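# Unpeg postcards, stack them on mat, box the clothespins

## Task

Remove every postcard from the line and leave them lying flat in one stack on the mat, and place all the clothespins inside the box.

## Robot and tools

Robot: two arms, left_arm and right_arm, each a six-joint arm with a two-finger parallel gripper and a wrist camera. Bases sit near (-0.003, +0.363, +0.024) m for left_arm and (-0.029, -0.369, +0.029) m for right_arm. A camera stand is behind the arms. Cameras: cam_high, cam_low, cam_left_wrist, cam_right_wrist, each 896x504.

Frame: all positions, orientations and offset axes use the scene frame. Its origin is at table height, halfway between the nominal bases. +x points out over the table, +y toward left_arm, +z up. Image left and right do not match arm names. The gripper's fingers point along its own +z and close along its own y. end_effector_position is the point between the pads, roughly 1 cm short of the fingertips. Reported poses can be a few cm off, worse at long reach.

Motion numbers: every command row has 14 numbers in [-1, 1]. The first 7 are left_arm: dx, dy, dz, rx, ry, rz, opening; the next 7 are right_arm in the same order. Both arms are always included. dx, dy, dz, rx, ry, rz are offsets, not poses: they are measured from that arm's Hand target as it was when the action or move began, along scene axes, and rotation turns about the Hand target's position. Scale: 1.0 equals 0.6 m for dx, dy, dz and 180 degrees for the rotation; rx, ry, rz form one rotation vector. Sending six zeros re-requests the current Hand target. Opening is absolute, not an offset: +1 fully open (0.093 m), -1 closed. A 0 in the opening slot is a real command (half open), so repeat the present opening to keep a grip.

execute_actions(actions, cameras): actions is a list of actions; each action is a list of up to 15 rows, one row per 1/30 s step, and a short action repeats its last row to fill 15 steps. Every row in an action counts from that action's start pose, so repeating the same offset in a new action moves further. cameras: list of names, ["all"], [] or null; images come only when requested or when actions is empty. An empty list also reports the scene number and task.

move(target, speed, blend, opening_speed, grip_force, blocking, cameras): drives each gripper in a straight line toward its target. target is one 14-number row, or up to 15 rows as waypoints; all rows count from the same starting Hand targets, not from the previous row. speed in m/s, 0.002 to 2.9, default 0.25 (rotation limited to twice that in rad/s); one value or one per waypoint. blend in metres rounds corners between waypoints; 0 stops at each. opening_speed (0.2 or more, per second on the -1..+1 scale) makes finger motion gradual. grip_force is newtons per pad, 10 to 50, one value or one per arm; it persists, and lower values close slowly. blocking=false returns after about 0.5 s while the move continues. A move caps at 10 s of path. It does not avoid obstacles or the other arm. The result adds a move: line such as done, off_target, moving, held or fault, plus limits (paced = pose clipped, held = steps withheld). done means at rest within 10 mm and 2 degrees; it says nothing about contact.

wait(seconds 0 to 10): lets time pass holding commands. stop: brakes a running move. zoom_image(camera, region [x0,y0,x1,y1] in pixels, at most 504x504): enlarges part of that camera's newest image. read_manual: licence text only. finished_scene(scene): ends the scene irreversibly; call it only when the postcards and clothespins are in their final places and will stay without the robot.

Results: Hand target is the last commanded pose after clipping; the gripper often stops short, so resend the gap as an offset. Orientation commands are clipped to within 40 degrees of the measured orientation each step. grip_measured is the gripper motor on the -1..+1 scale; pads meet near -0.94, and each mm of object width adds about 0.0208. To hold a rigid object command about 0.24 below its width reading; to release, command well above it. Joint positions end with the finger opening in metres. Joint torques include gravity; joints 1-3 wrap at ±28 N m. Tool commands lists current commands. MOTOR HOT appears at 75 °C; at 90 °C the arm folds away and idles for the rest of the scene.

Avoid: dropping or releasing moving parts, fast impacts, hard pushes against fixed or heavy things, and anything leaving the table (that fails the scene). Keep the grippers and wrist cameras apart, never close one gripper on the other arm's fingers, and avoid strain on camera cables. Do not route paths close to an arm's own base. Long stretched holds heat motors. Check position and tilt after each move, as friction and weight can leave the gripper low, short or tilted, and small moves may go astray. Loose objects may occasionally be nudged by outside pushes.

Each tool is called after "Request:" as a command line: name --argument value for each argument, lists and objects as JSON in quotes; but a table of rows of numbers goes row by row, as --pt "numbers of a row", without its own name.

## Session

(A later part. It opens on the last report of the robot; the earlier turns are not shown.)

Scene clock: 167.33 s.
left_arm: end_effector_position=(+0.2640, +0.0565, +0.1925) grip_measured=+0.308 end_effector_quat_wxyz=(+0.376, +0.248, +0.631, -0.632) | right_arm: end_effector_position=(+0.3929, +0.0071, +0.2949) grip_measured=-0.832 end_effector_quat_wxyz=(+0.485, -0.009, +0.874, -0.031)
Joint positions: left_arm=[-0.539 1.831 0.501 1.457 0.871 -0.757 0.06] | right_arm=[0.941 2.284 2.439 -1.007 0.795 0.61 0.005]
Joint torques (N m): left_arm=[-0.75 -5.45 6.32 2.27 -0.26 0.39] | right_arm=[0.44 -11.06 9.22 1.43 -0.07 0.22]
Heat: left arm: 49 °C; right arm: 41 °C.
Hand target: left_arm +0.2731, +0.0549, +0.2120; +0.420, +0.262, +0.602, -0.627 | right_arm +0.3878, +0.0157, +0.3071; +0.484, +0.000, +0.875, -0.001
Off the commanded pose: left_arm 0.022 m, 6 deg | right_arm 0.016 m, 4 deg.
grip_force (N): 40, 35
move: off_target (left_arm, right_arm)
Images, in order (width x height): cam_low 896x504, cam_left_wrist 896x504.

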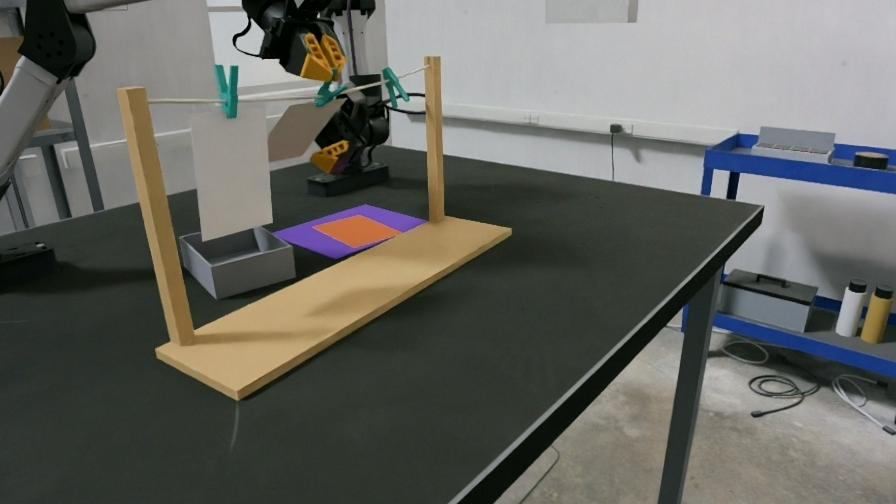

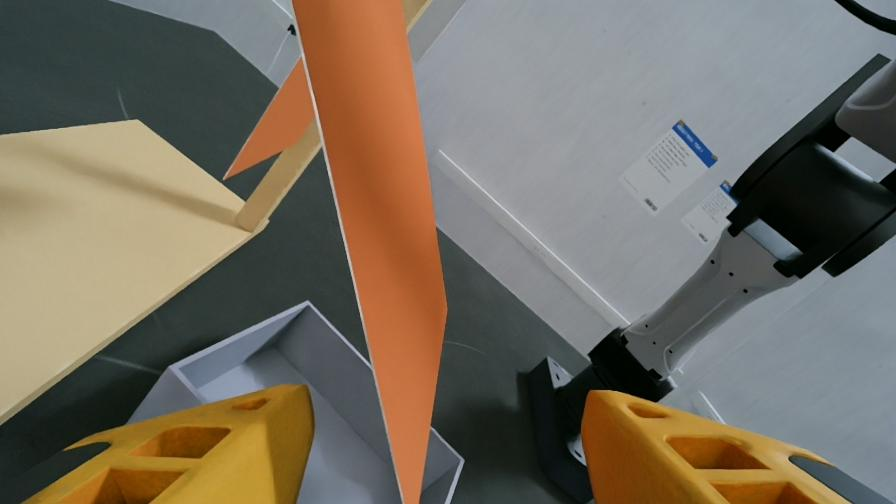

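Request:
execute_actions --actions '[]'

Scene clock: 169.23 s.
left_arm: end_effector_position=(+0.2643, +0.0565, +0.1925) grip_measured=+0.308 end_effector_quat_wxyz=(+0.377, +0.247, +0.631, -0.632) | right_arm: end_effector_position=(+0.3929, +0.0071, +0.2949) grip_measured=-0.832 end_effector_quat_wxyz=(+0.485, -0.009, +0.874, -0.031)
Joint positions: left_arm=[-0.539 1.831 0.501 1.457 0.869 -0.757 0.06] | right_arm=[0.941 2.284 2.439 -1.007 0.795 0.61 0.005]
Joint velocities: within noise
Joint torques (N m): left_arm=[-0.75 -5.45 6.31 2.27 -0.27 0.39] | right_arm=[0.47 -11 9.21 1.45 -0.06 0.22]
Heat: left arm: 49 °C; right arm: 41 °C.
Hand target: left_arm +0.2731, +0.0549, +0.2120; +0.420, +0.262, +0.602, -0.627 | right_arm +0.3878, +0.0157, +0.3071; +0.484, +0.000, +0.875, -0.001
Tool commands: left_gripper/opening=+0.31 right_gripper/opening=-1.0
Off the commanded pose: left_arm 0.021 m, 6 deg | right_arm 0.016 m, 4 deg.
grip_force (N): 40, 35

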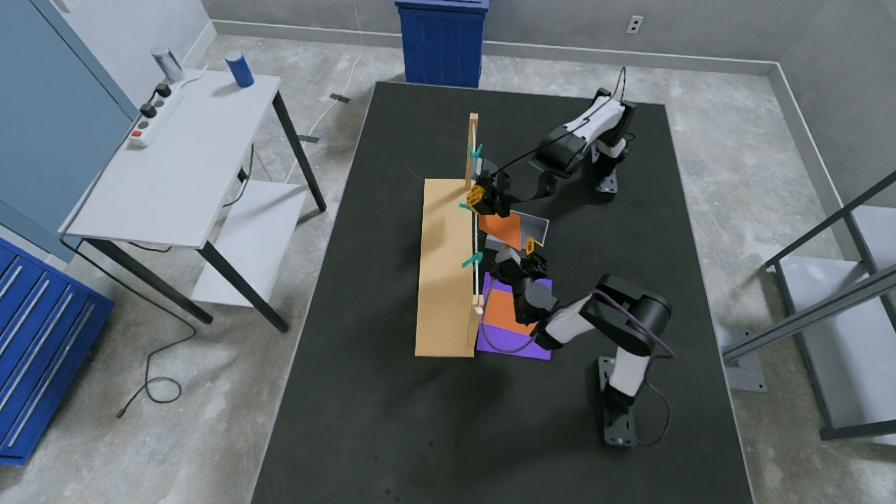

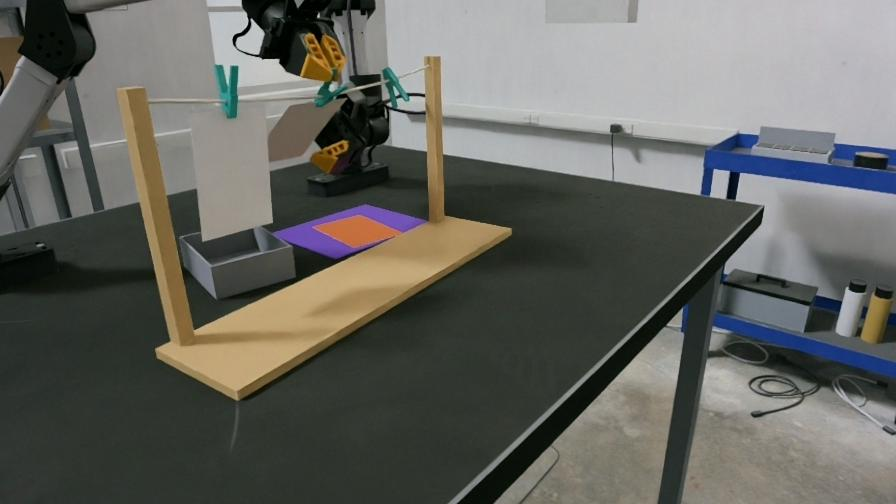

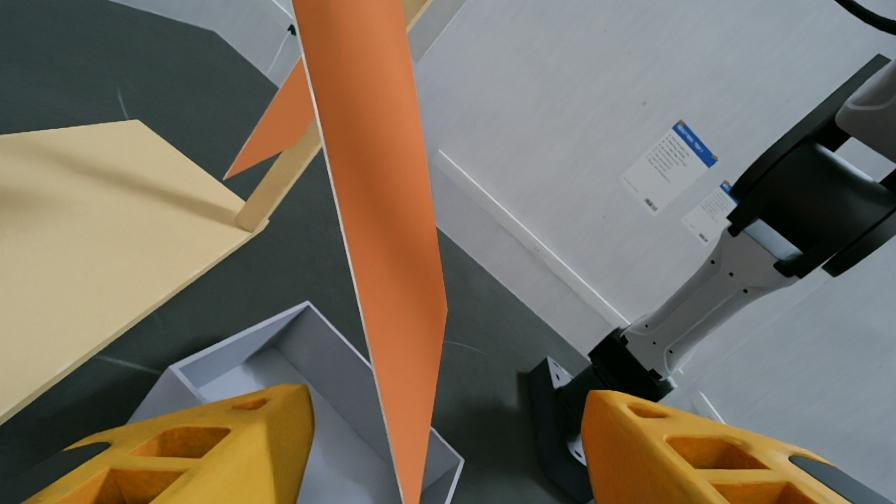

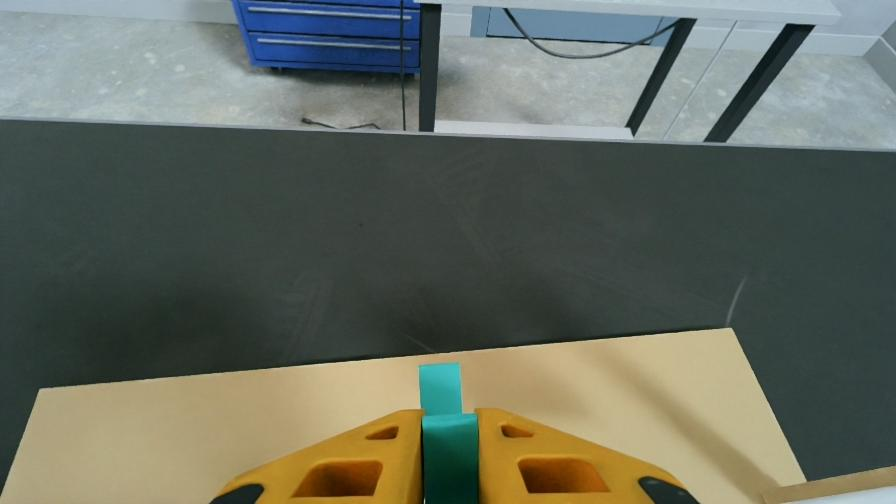

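Request:
move --target '[0.015,0.002,-0.012,0,0.05,0,0.31,0,0,0,0,0,0,-1]' --speed 0.05 --cameras '["cam_left_wrist"]'

Scene clock: 171.70 s.
left_arm: end_effector_position=(+0.2669, +0.0550, +0.1971) grip_measured=+0.308 end_effector_quat_wxyz=(+0.353, +0.222, +0.637, -0.649) | right_arm: end_effector_position=(+0.3929, +0.0071, +0.2949) grip_measured=-0.832 end_effector_quat_wxyz=(+0.485, -0.009, +0.874, -0.031)
Joint positions: left_arm=[-0.539 1.831 0.516 1.457 0.869 -0.846 0.06] | right_arm=[0.941 2.284 2.439 -1.007 0.795 0.61 0.005]
Joint torques (N m): left_arm=[0.38 -4.89 6.53 1.77 -0.27 -0.01] | right_arm=[0.44 -11.06 9.25 1.43 -0.08 0.22]
Heat: left arm: 49 °C; right arm: 41 °C.
Hand target: left_arm +0.2821, +0.0561, +0.2048; +0.372, +0.212, +0.633, -0.646 | right_arm +0.3878, +0.0157, +0.3071; +0.484, +0.000, +0.875, -0.001
Off the commanded pose: left_arm 0.017 m, 2 deg | right_arm 0.016 m, 4 deg.
grip_force (N): 40, 35
move: off_target (left_arm, right_arm)
Images, in order (width x height): cam_left_wrist 896x504.

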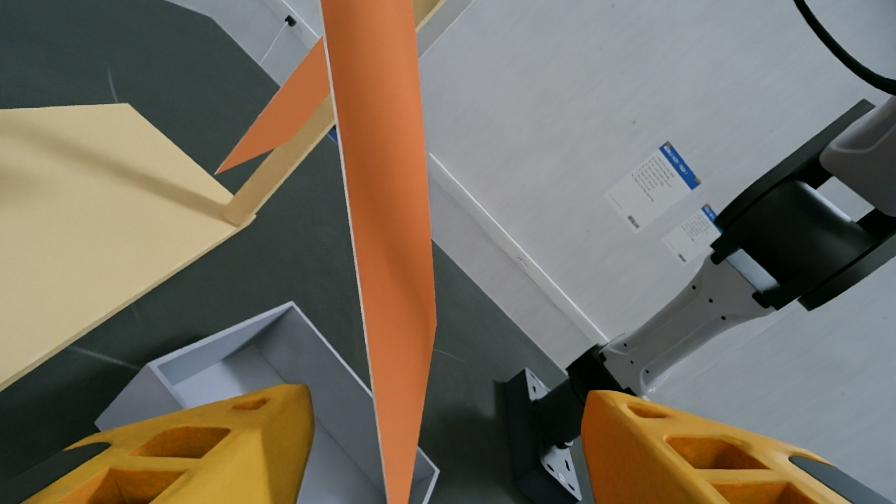

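Request:
move --target '[0.02,0.0,-0.022,0,0.02,0,0.31,0,0,0,0,0,0,-1]' --speed 0.05 --cameras '["cam_left_wrist"]'

Request:
move --target '[0.0,0.0,0,0,0,0,-1,0,0,0,0,0,0,-1]' --grip_force '[20,35]' --cameras '["cam_left_wrist","cam_high"]'

Scene clock: 173.10 s.
left_arm: end_effector_position=(+0.2815, +0.0550, +0.1819) grip_measured=+0.308 end_effector_quat_wxyz=(+0.335, +0.196, +0.653, -0.650) | right_arm: end_effector_position=(+0.3928, +0.0081, +0.2946) grip_measured=-0.832 end_effector_quat_wxyz=(+0.484, -0.008, +0.875, -0.028)
Joint positions: left_arm=[-0.521 1.898 0.55 1.457 0.869 -0.886 0.06] | right_arm=[0.941 2.284 2.439 -1.005 0.788 0.613 0.005]
Joint torques (N m): left_arm=[0.32 -5.11 6.43 1.94 -0.11 -0.07] | right_arm=[0.44 -10.99 9.37 1.43 -0.01 0.19]
Heat: left arm: 49 °C; right arm: 42 °C.
Hand target: left_arm +0.2941, +0.0561, +0.1916; +0.352, +0.191, +0.644, -0.652 | right_arm +0.3878, +0.0157, +0.3071; +0.484, +0.000, +0.875, -0.001
Off the commanded pose: left_arm 0.016 m, 2 deg | right_arm 0.015 m, 3 deg.
grip_force (N): 40, 35
move: off_target (left_arm, right_arm)
Images, in order (width x height): cam_left_wrist 896x504.

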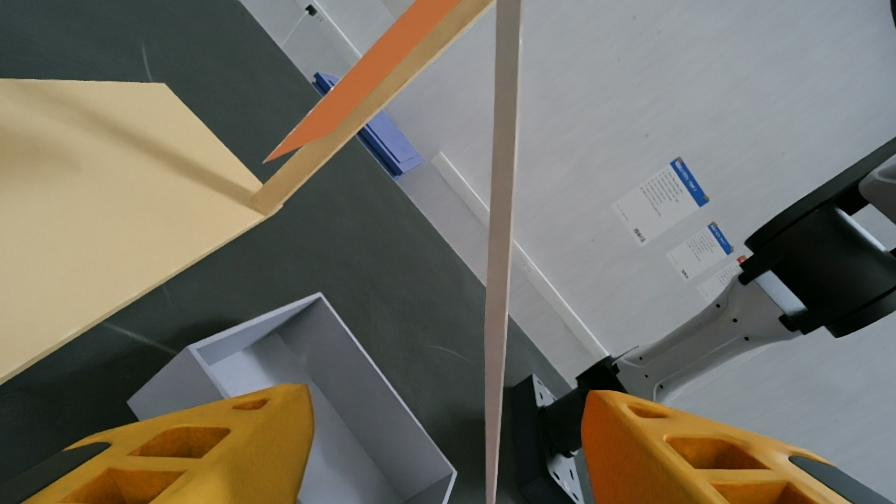

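Scene clock: 178.10 s.
left_arm: end_effector_position=(+0.2815, +0.0550, +0.1819) grip_measured=-0.902 end_effector_quat_wxyz=(+0.335, +0.196, +0.653, -0.650) | right_arm: end_effector_position=(+0.3928, +0.0081, +0.2946) grip_measured=-0.832 end_effector_quat_wxyz=(+0.484, -0.008, +0.875, -0.028)
Joint positions: left_arm=[-0.521 1.898 0.55 1.457 0.869 -0.886 0.002] | right_arm=[0.941 2.284 2.439 -1.005 0.788 0.613 0.005]
Joint velocities: left_arm=[-0.002 0.002 0.002 0.022 -0.066 0.007 -0.012] | right_arm=[within noise]
Joint torques (N m): left_arm=[0.32 -5.12 6.34 1.96 -0.11 -0.07] | right_arm=[0.43 -10.92 9.39 1.44 0 0.18]
Heat: left arm: 48 °C; right arm: 42 °C.
Hand target: left_arm +0.2941, +0.0561, +0.1916; +0.352, +0.191, +0.644, -0.652 | right_arm +0.3878, +0.0157, +0.3071; +0.484, +0.000, +0.875, -0.001
Off the commanded pose: left_arm 0.016 m, 2 deg | right_arm 0.015 m, 3 deg.
grip_force (N): 20, 35
move: moving (left_arm; no rest 5 s after the path's end), off_target (right_arm)
Images, in order (width x height): cam_high 896x504, cam_left_wrist 896x504.

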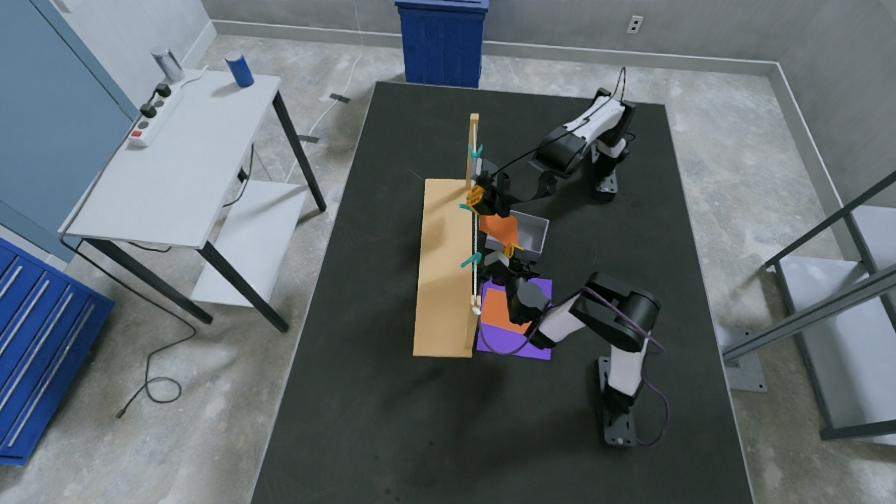

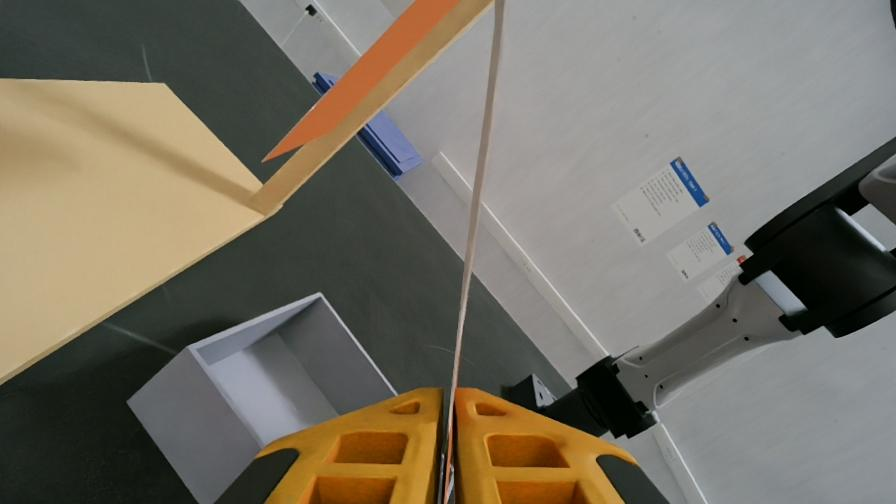

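Request:
move --target '[0.0,0.0,0,0,0,0,-1,0,0,0,0,0,0,-1]' --grip_force '[35,35]' --cameras '["cam_left_wrist","cam_low"]'

Scene clock: 178.97 s.
left_arm: end_effector_position=(+0.2815, +0.0550, +0.1819) grip_measured=-0.978 end_effector_quat_wxyz=(+0.337, +0.198, +0.653, -0.649) | right_arm: end_effector_position=(+0.3928, +0.0081, +0.2946) grip_measured=-0.832 end_effector_quat_wxyz=(+0.484, -0.008, +0.875, -0.028)
Joint positions: left_arm=[-0.521 1.898 0.55 1.457 0.869 -0.879 0] | right_arm=[0.941 2.284 2.439 -1.005 0.788 0.613 0.005]
Joint torques (N m): left_arm=[0.31 -5.07 6.39 1.95 -0.1 -0.07] | right_arm=[0.38 -10.96 9.37 1.43 0 0.18]
Heat: left arm: 48 °C; right arm: 42 °C.
Hand target: left_arm +0.2941, +0.0561, +0.1916; +0.352, +0.191, +0.644, -0.652 | right_arm +0.3878, +0.0157, +0.3071; +0.484, +0.000, +0.875, -0.001
Off the commanded pose: left_arm 0.016 m, 2 deg | right_arm 0.015 m, 3 deg.
grip_force (N): 35, 35
move: off_target (left_arm, right_arm)
Images, in order (width x height): cam_low 896x504, cam_left_wrist 896x504.

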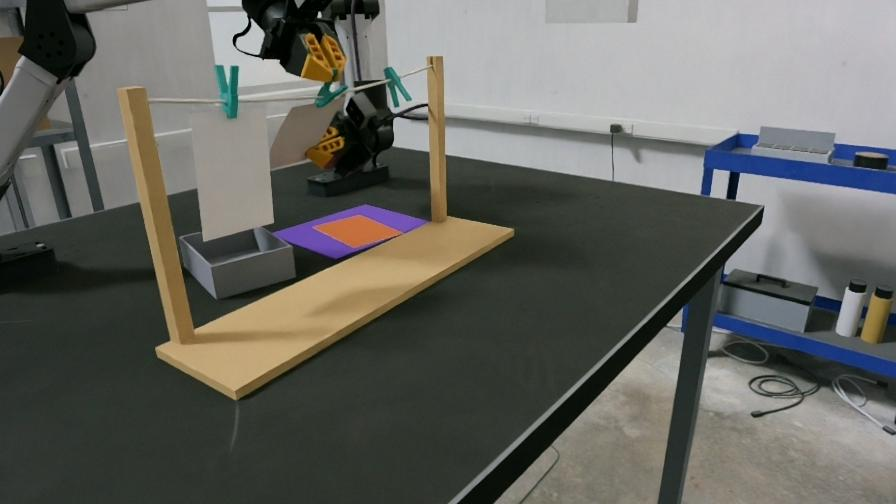

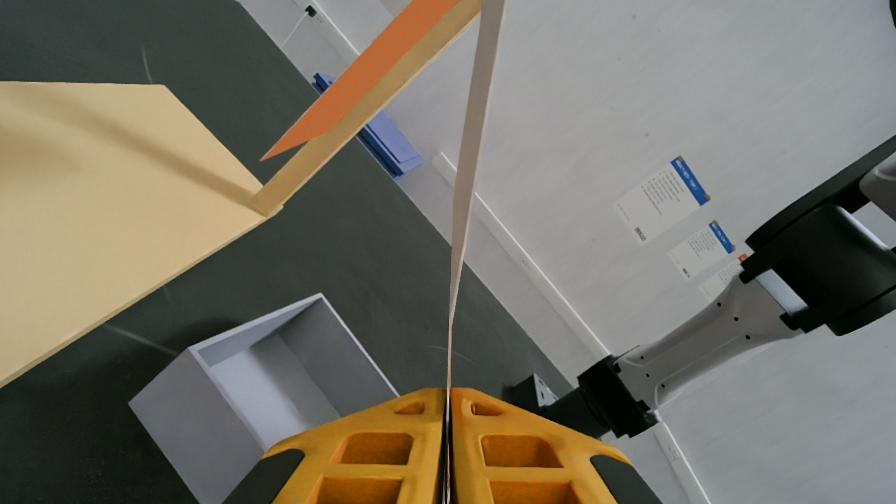

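Request:
move --pt "0 0 0 0 0 0 -1 0 0 0 0 0 0 -0.1" --pt "0 0 0 0 0 0 -1 -0.2 -0.03 0.12 0 0 0 0.1" --speed 0.1 --cameras '["cam_left_wrist","cam_low","cam_right_wrist"]'

Scene clock: 184.60 s.
left_arm: end_effector_position=(+0.2815, +0.0550, +0.1819) grip_measured=-0.978 end_effector_quat_wxyz=(+0.336, +0.197, +0.653, -0.650) | right_arm: end_effector_position=(+0.2664, +0.0067, +0.3656) grip_measured=+0.098 end_effector_quat_wxyz=(+0.471, -0.021, +0.882, +0.001)
Joint positions: left_arm=[-0.521 1.898 0.55 1.457 0.869 -0.882 0] | right_arm=[1.174 2.195 2.671 -1.499 0.862 0.872 0.05]
Joint torques (N m): left_arm=[0.32 -5.07 6.37 1.96 -0.11 -0.07] | right_arm=[0.36 -9.43 7.49 1.08 0.7 0.15]
Heat: left arm: 48 °C; right arm: 43 °C.
Hand target: left_arm +0.2941, +0.0561, +0.1916; +0.352, +0.191, +0.644, -0.652 | right_arm +0.2678, -0.0023, +0.3791; +0.484, +0.000, +0.875, -0.001
Off the commanded pose: left_arm 0.016 m, 2 deg | right_arm 0.016 m, 3 deg.
grip_force (N): 35, 35
move: off_target (left_arm, right_arm); target 2's new opening was sent with right_arm's hand 0.017 m and 3 deg from that target
Images, in order (width x height): cam_low 896x504, cam_left_wrist 896x504, cam_right_wrist 896x504.

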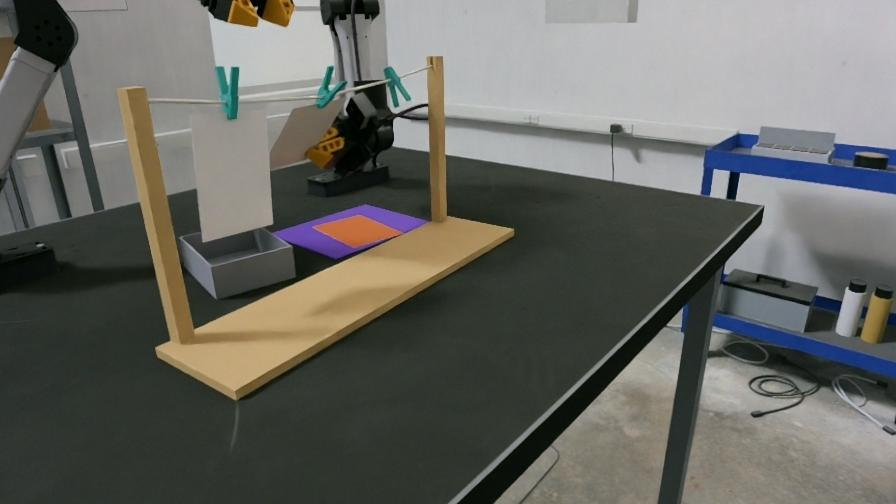

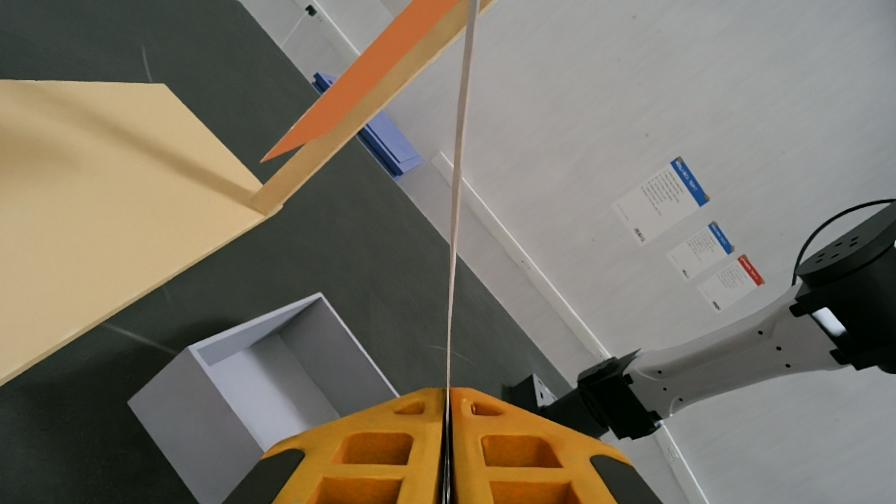

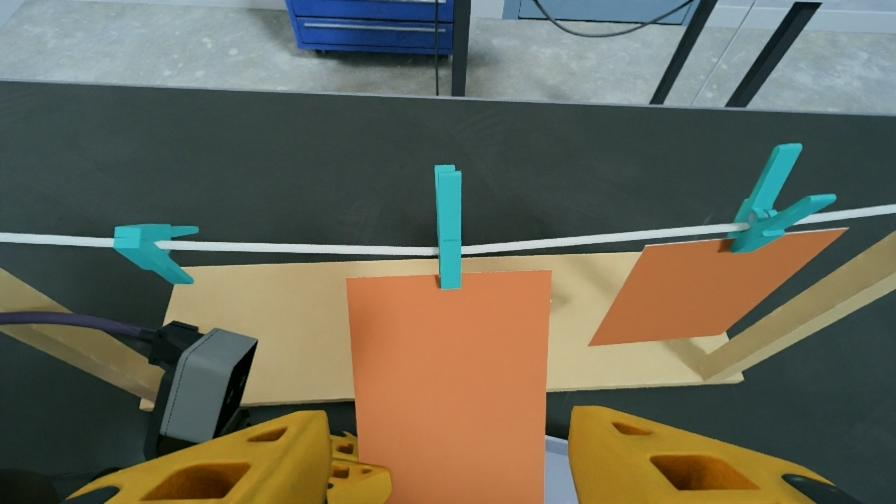

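Request:
move --pt "0 0 0 0 0 0 -1 0.2 0.03 -0.12 0 0 0 0.1" --pt "0 0 0 0 0 0 -1 0.2 0.03 -0.12 0 0 0 -1" --speed 0.1 --cameras '["cam_low","cam_right_wrist"]'

Scene clock: 191.23 s.
left_arm: end_effector_position=(+0.2815, +0.0550, +0.1819) grip_measured=-0.978 end_effector_quat_wxyz=(+0.336, +0.197, +0.653, -0.650) | right_arm: end_effector_position=(+0.3850, +0.0075, +0.2929) grip_measured=-0.828 end_effector_quat_wxyz=(+0.470, -0.008, +0.882, -0.032)
Joint positions: left_arm=[-0.521 1.898 0.55 1.457 0.869 -0.882 0] | right_arm=[0.95 2.31 2.508 -1.099 0.781 0.65 0.005]
Joint torques (N m): left_arm=[0.34 -5.12 6.38 1.95 -0.1 -0.06] | right_arm=[0.05 -12.01 5.96 2.06 0.11 -0.11]
Heat: left arm: 48 °C; right arm: 43 °C.
Hand target: left_arm +0.2941, +0.0561, +0.1916; +0.352, +0.191, +0.644, -0.652 | right_arm +0.3878, +0.0157, +0.3071; +0.484, +0.000, +0.875, -0.001
Off the commanded pose: left_arm 0.016 m, 2 deg | right_arm 0.017 m, 4 deg.
grip_force (N): 35, 35
move: off_target (left_arm, right_arm); target 2's new opening was sent with right_arm's hand 0.018 m and 4 deg from that target
Images, in order (width x height): cam_low 896x504, cam_right_wrist 896x504.

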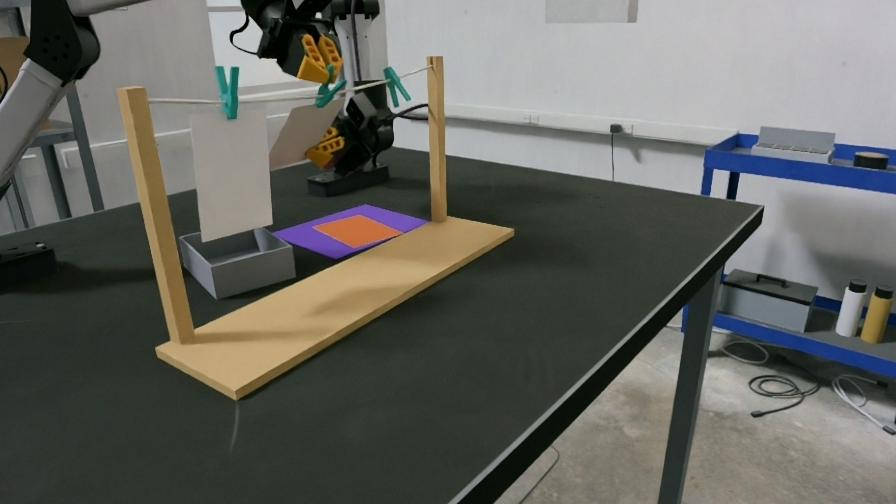

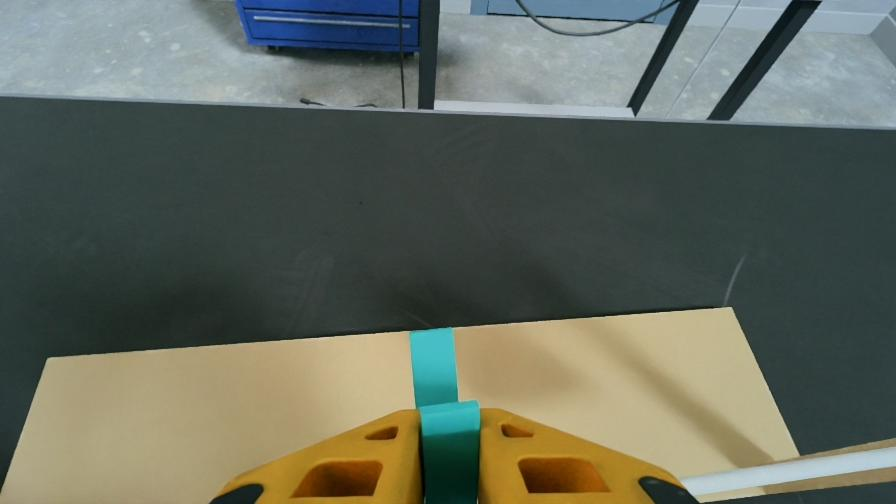

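Request:
move --target '[-0.058,0.0,-0.06,0,0,0,-1,0,0,0,0,0,0,-1]' --speed 0.06 --cameras '["cam_low","cam_left_wrist"]'

Scene clock: 192.97 s.
left_arm: end_effector_position=(+0.2567, +0.0548, +0.1373) grip_measured=-0.978 end_effector_quat_wxyz=(+0.291, +0.175, +0.694, -0.635) | right_arm: end_effector_position=(+0.3850, +0.0079, +0.2930) grip_measured=-0.831 end_effector_quat_wxyz=(+0.470, -0.008, +0.882, -0.031)
Joint positions: left_arm=[-0.565 1.947 0.453 1.46 0.828 -0.869 0] | right_arm=[0.95 2.31 2.508 -1.097 0.779 0.65 0.005]
Joint torques (N m): left_arm=[-0.94 -4.9 2.5 3.03 -0.15 0.39] | right_arm=[0.02 -12 5.96 2.06 0.1 -0.1]
Heat: left arm: 49 °C; right arm: 43 °C.
Hand target: left_arm +0.2593, +0.0561, +0.1556; +0.352, +0.191, +0.644, -0.652 | right_arm +0.3878, +0.0157, +0.3071; +0.484, +0.000, +0.875, -0.001
Off the commanded pose: left_arm 0.019 m, 9 deg | right_arm 0.016 m, 4 deg.
joint sent to its limit (left arm) — joint 4 (wrist pitch), upper limit. The joint targets are off in position and orientation.
grip_force (N): 35, 35
move: off_target (left_arm, right_arm)
Images, in order (width x height): cam_low 896x504, cam_left_wrist 896x504.

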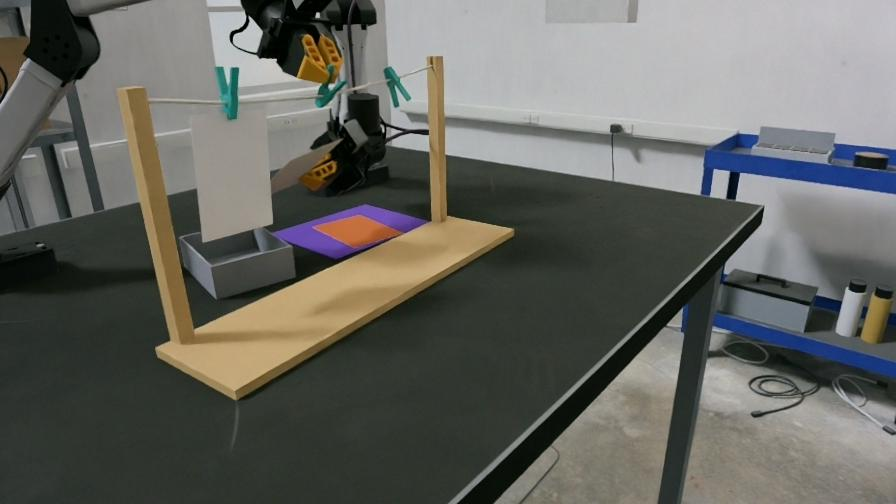

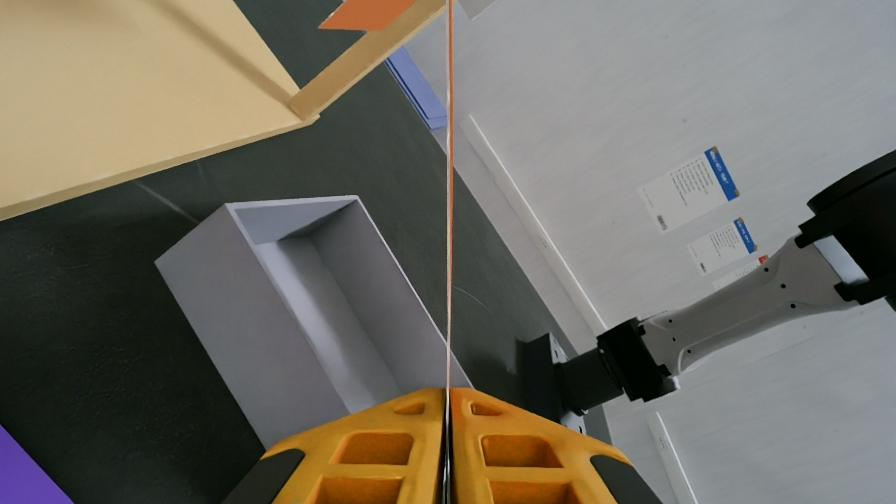

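Request:
move --pt "-0.04 0.1 0.1 0.05 0.08 -0.02 -1 0 0 0 0 0 0 -1" --pt "-0.06 0.255 0.1 0.158 0.252 -0.07 -1 0 0 0 0 0 0 -1" --speed 0.15 --blend '[0.03,0]' --cameras '["cam_low","cam_left_wrist","cam_high","cam_right_wrist"]'

Scene clock: 198.03 s.
left_arm: end_effector_position=(+0.2198, +0.2080, +0.2097) grip_measured=-0.978 end_effector_quat_wxyz=(-0.055, +0.060, +0.838, -0.540) | right_arm: end_effector_position=(+0.3850, +0.0079, +0.2930) grip_measured=-0.831 end_effector_quat_wxyz=(+0.470, -0.008, +0.882, -0.031)
Joint positions: left_arm=[-0.022 1.595 1.142 -1.45 1.122 0.336 0] | right_arm=[0.95 2.31 2.508 -1.097 0.779 0.65 0.005]
Joint torques (N m): left_arm=[0.06 -4.05 7.97 -0.47 0.39 0.34] | right_arm=[0.03 -12.03 5.97 2.05 0.11 -0.09]
Heat: left arm: 48 °C; right arm: 43 °C.
Hand target: left_arm +0.2233, +0.2091, +0.2156; -0.048, +0.073, +0.841, -0.535 | right_arm +0.3878, +0.0157, +0.3071; +0.484, +0.000, +0.875, -0.001
Off the commanded pose: left_arm 0.007 m, 2 deg | right_arm 0.016 m, 4 deg.
grip_force (N): 35, 35
move: off_target (right_arm)

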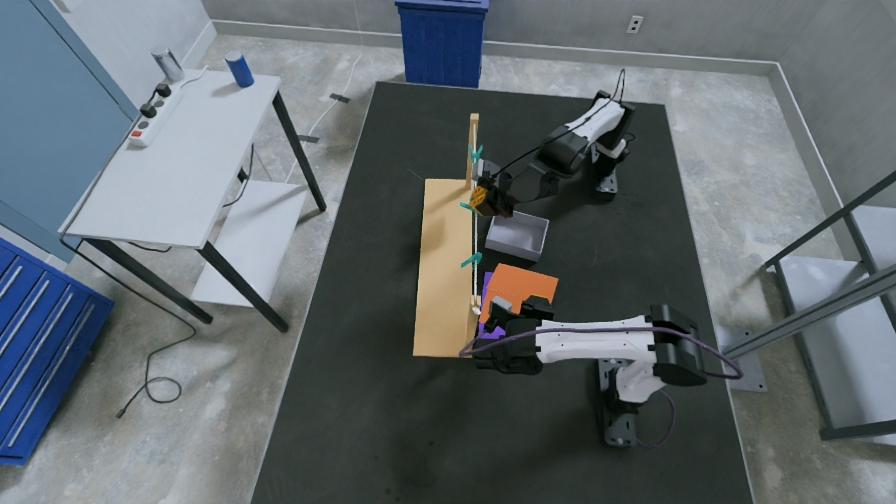

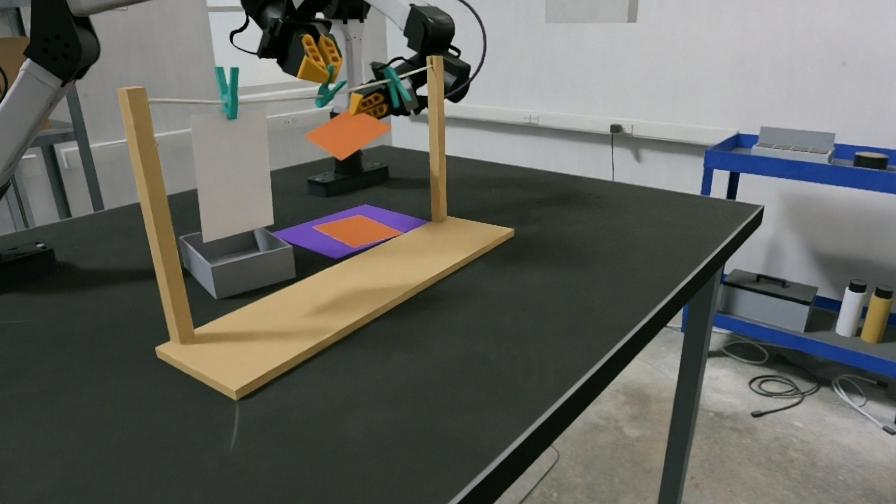

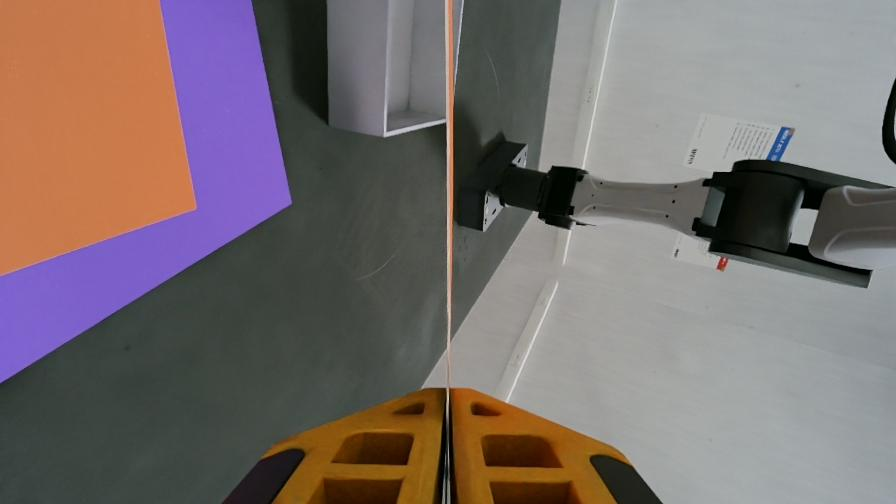

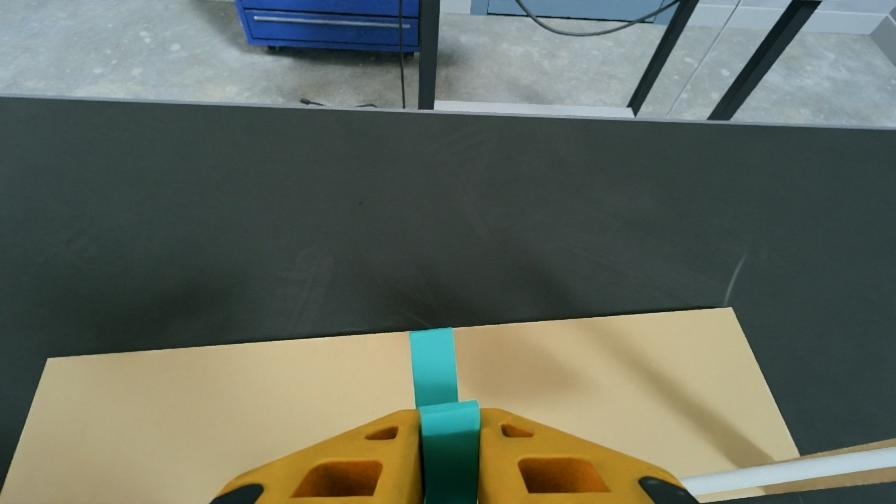

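Request:
zoom_image --camera "cam_high" --region '[456, 190, 606, 370]'

Scaled by 2.800 from the camera's 896x504 image, which has a finer 1280x720 frame.

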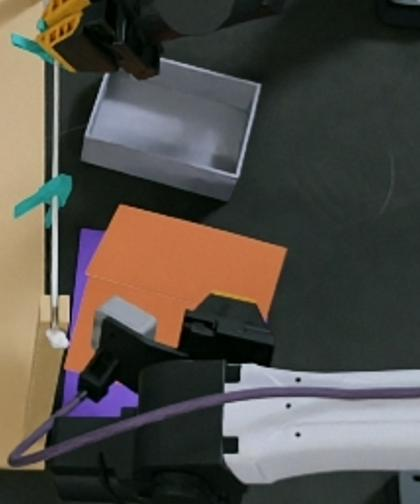

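Request:
move --target '[0,0,-0.235,0,0,0,-1,0,0,0,0,0,0,-1]' --speed 0.12 --cameras '["cam_low","cam_left_wrist","cam_high"]'

Request:
zoom_image --camera "cam_high" --region '[456, 190, 606, 370]'

Request:
zoom_image --camera "cam_low" --region '[250, 60, 450, 280]'

Scene clock: 200.40 s.
left_arm: end_effector_position=(+0.2235, +0.2084, +0.0785) grip_measured=-0.978 end_effector_quat_wxyz=(-0.054, +0.066, +0.838, -0.539) | right_arm: end_effector_position=(+0.3850, +0.0079, +0.2930) grip_measured=-0.831 end_effector_quat_wxyz=(+0.470, -0.008, +0.882, -0.031)
Joint positions: left_arm=[-0.022 1.857 0.86 -0.913 1.116 0.354 0] | right_arm=[0.95 2.31 2.508 -1.097 0.779 0.65 0.005]
Joint torques (N m): left_arm=[0.1 -5.19 2.67 -0.04 0.45 0.17] | right_arm=[0.03 -12 5.89 2.04 0.12 -0.1]
Heat: left arm: 47 °C; right arm: 43 °C.
Hand target: left_arm +0.2233, +0.2091, +0.0746; -0.048, +0.073, +0.841, -0.535 | right_arm +0.3878, +0.0157, +0.3071; +0.484, +0.000, +0.875, -0.001
Off the commanded pose: left_arm 0.004 m, 1 deg | right_arm 0.016 m, 4 deg.
grip_force (N): 35, 35
move: off_target (right_arm)
Images, in order (width x height): cam_high 896x504, cam_low 896x504, cam_left_wrist 896x504.

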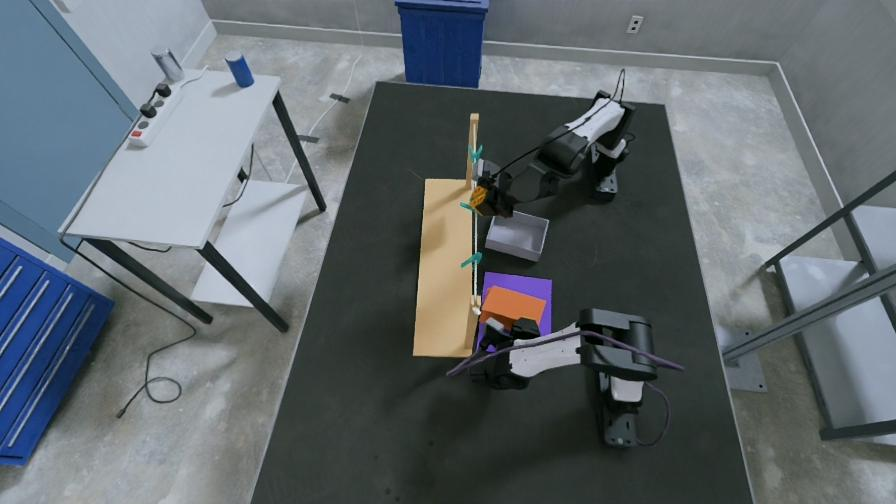

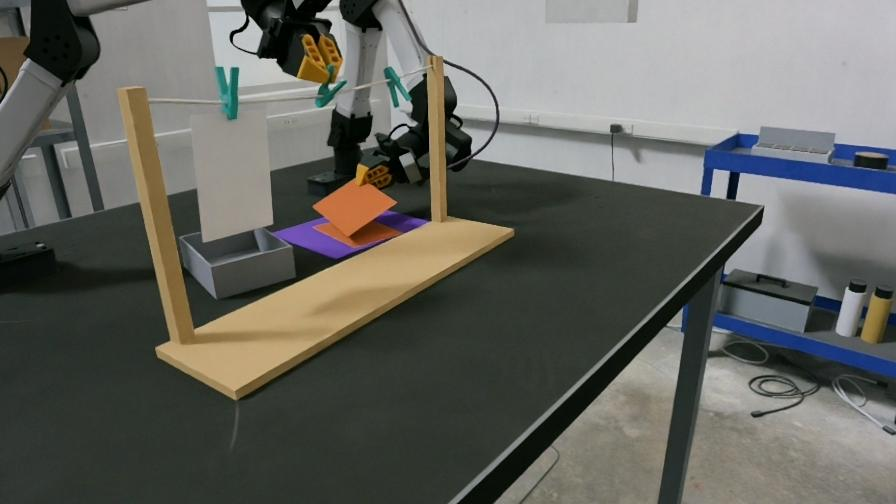

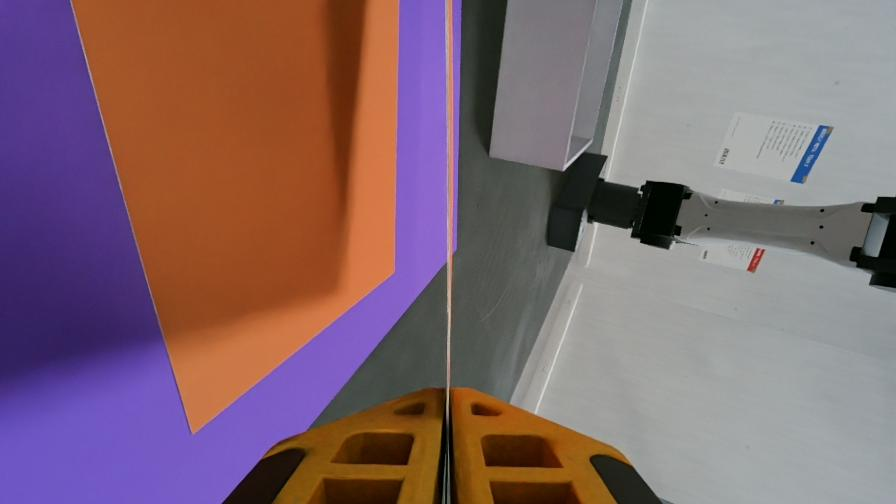

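Scaled by 2.800 from the camera's 896x504 image, which has a finer 1280x720 frame.

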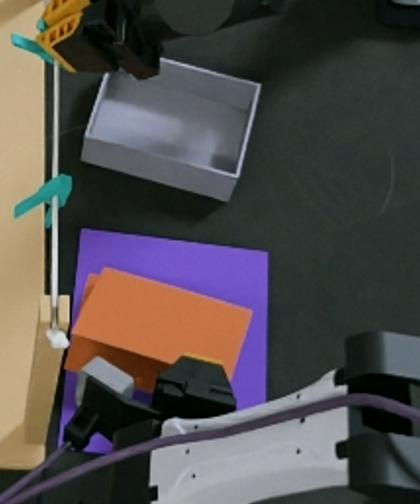

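Scaled by 2.291 from the camera's 896x504 image, which has a finer 1280x720 frame.

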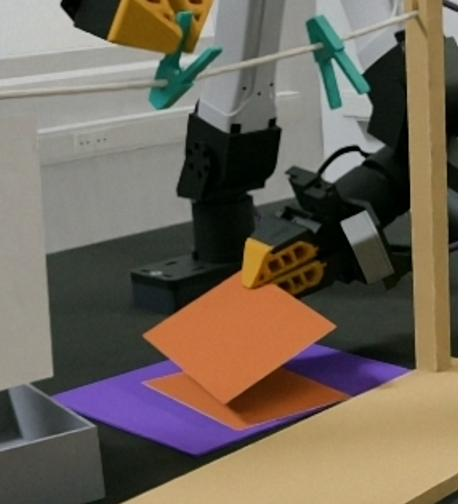

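Request:
move --target '[0.013,0,-0.05,0,0,0,-1,0,0,0,0,0,0,-1]' --speed 0.06 --cameras '["cam_low","cam_left_wrist","cam_high"]'

Request:
zoom_image --camera "cam_high" --region '[456, 190, 606, 370]'

Request:
zoom_image --camera "cam_low" --region '[250, 60, 450, 280]'

Scene clock: 201.93 s.
left_arm: end_effector_position=(+0.2304, +0.2083, +0.0493) grip_measured=-0.978 end_effector_quat_wxyz=(-0.055, +0.065, +0.838, -0.539) | right_arm: end_effector_position=(+0.3850, +0.0079, +0.2930) grip_measured=-0.831 end_effector_quat_wxyz=(+0.470, -0.008, +0.882, -0.031)
Joint positions: left_arm=[-0.022 1.969 0.86 -0.805 1.116 0.354 0] | right_arm=[0.95 2.31 2.508 -1.097 0.779 0.65 0.005]
Joint torques (N m): left_arm=[0.18 -5.33 2.41 -0.02 0.46 0.2] | right_arm=[0.02 -11.96 5.9 2.04 0.12 -0.11]
Heat: left arm: 46 °C; right arm: 43 °C.
Hand target: left_arm +0.2311, +0.2091, +0.0446; -0.048, +0.073, +0.841, -0.535 | right_arm +0.3878, +0.0157, +0.3071; +0.484, +0.000, +0.875, -0.001
Off the commanded pose: left_arm 0.005 m, 1 deg | right_arm 0.016 m, 4 deg.
grip_force (N): 35, 35
move: off_target (right_arm)
Images, in order (width x height): cam_high 896x504, cam_low 896x504, cam_left_wrist 896x504.

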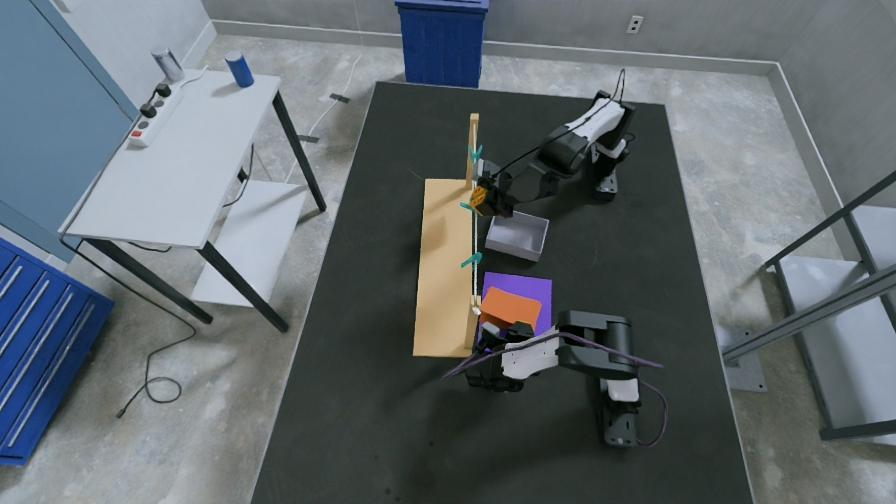

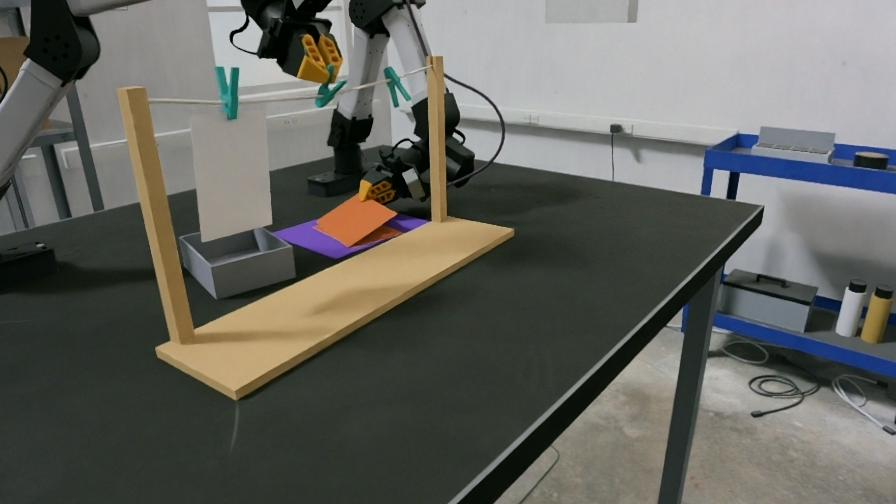

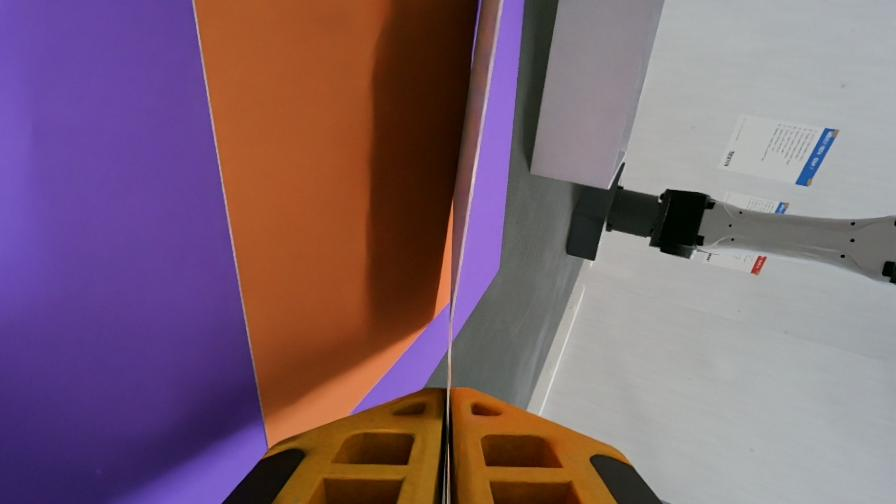

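Scaled by 2.800 from the camera's 896x504 image, which has a finer 1280x720 frame.

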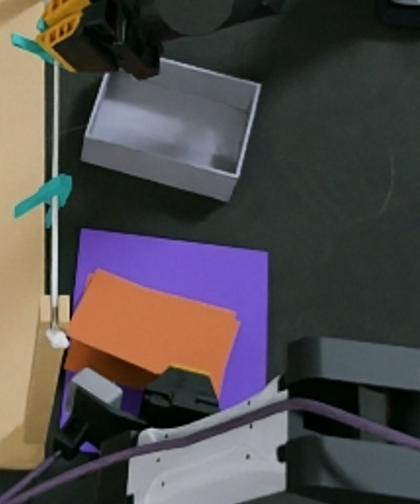

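Scaled by 2.291 from the camera's 896x504 image, which has a finer 1280x720 frame.

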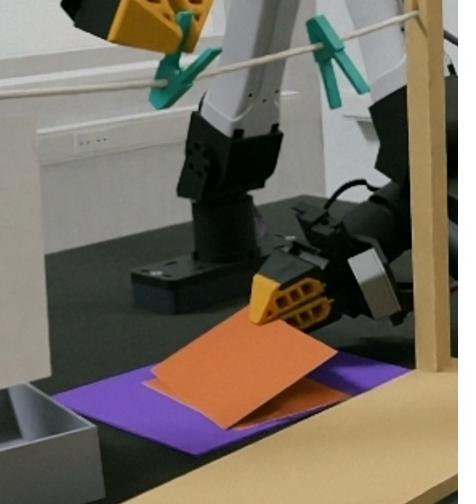

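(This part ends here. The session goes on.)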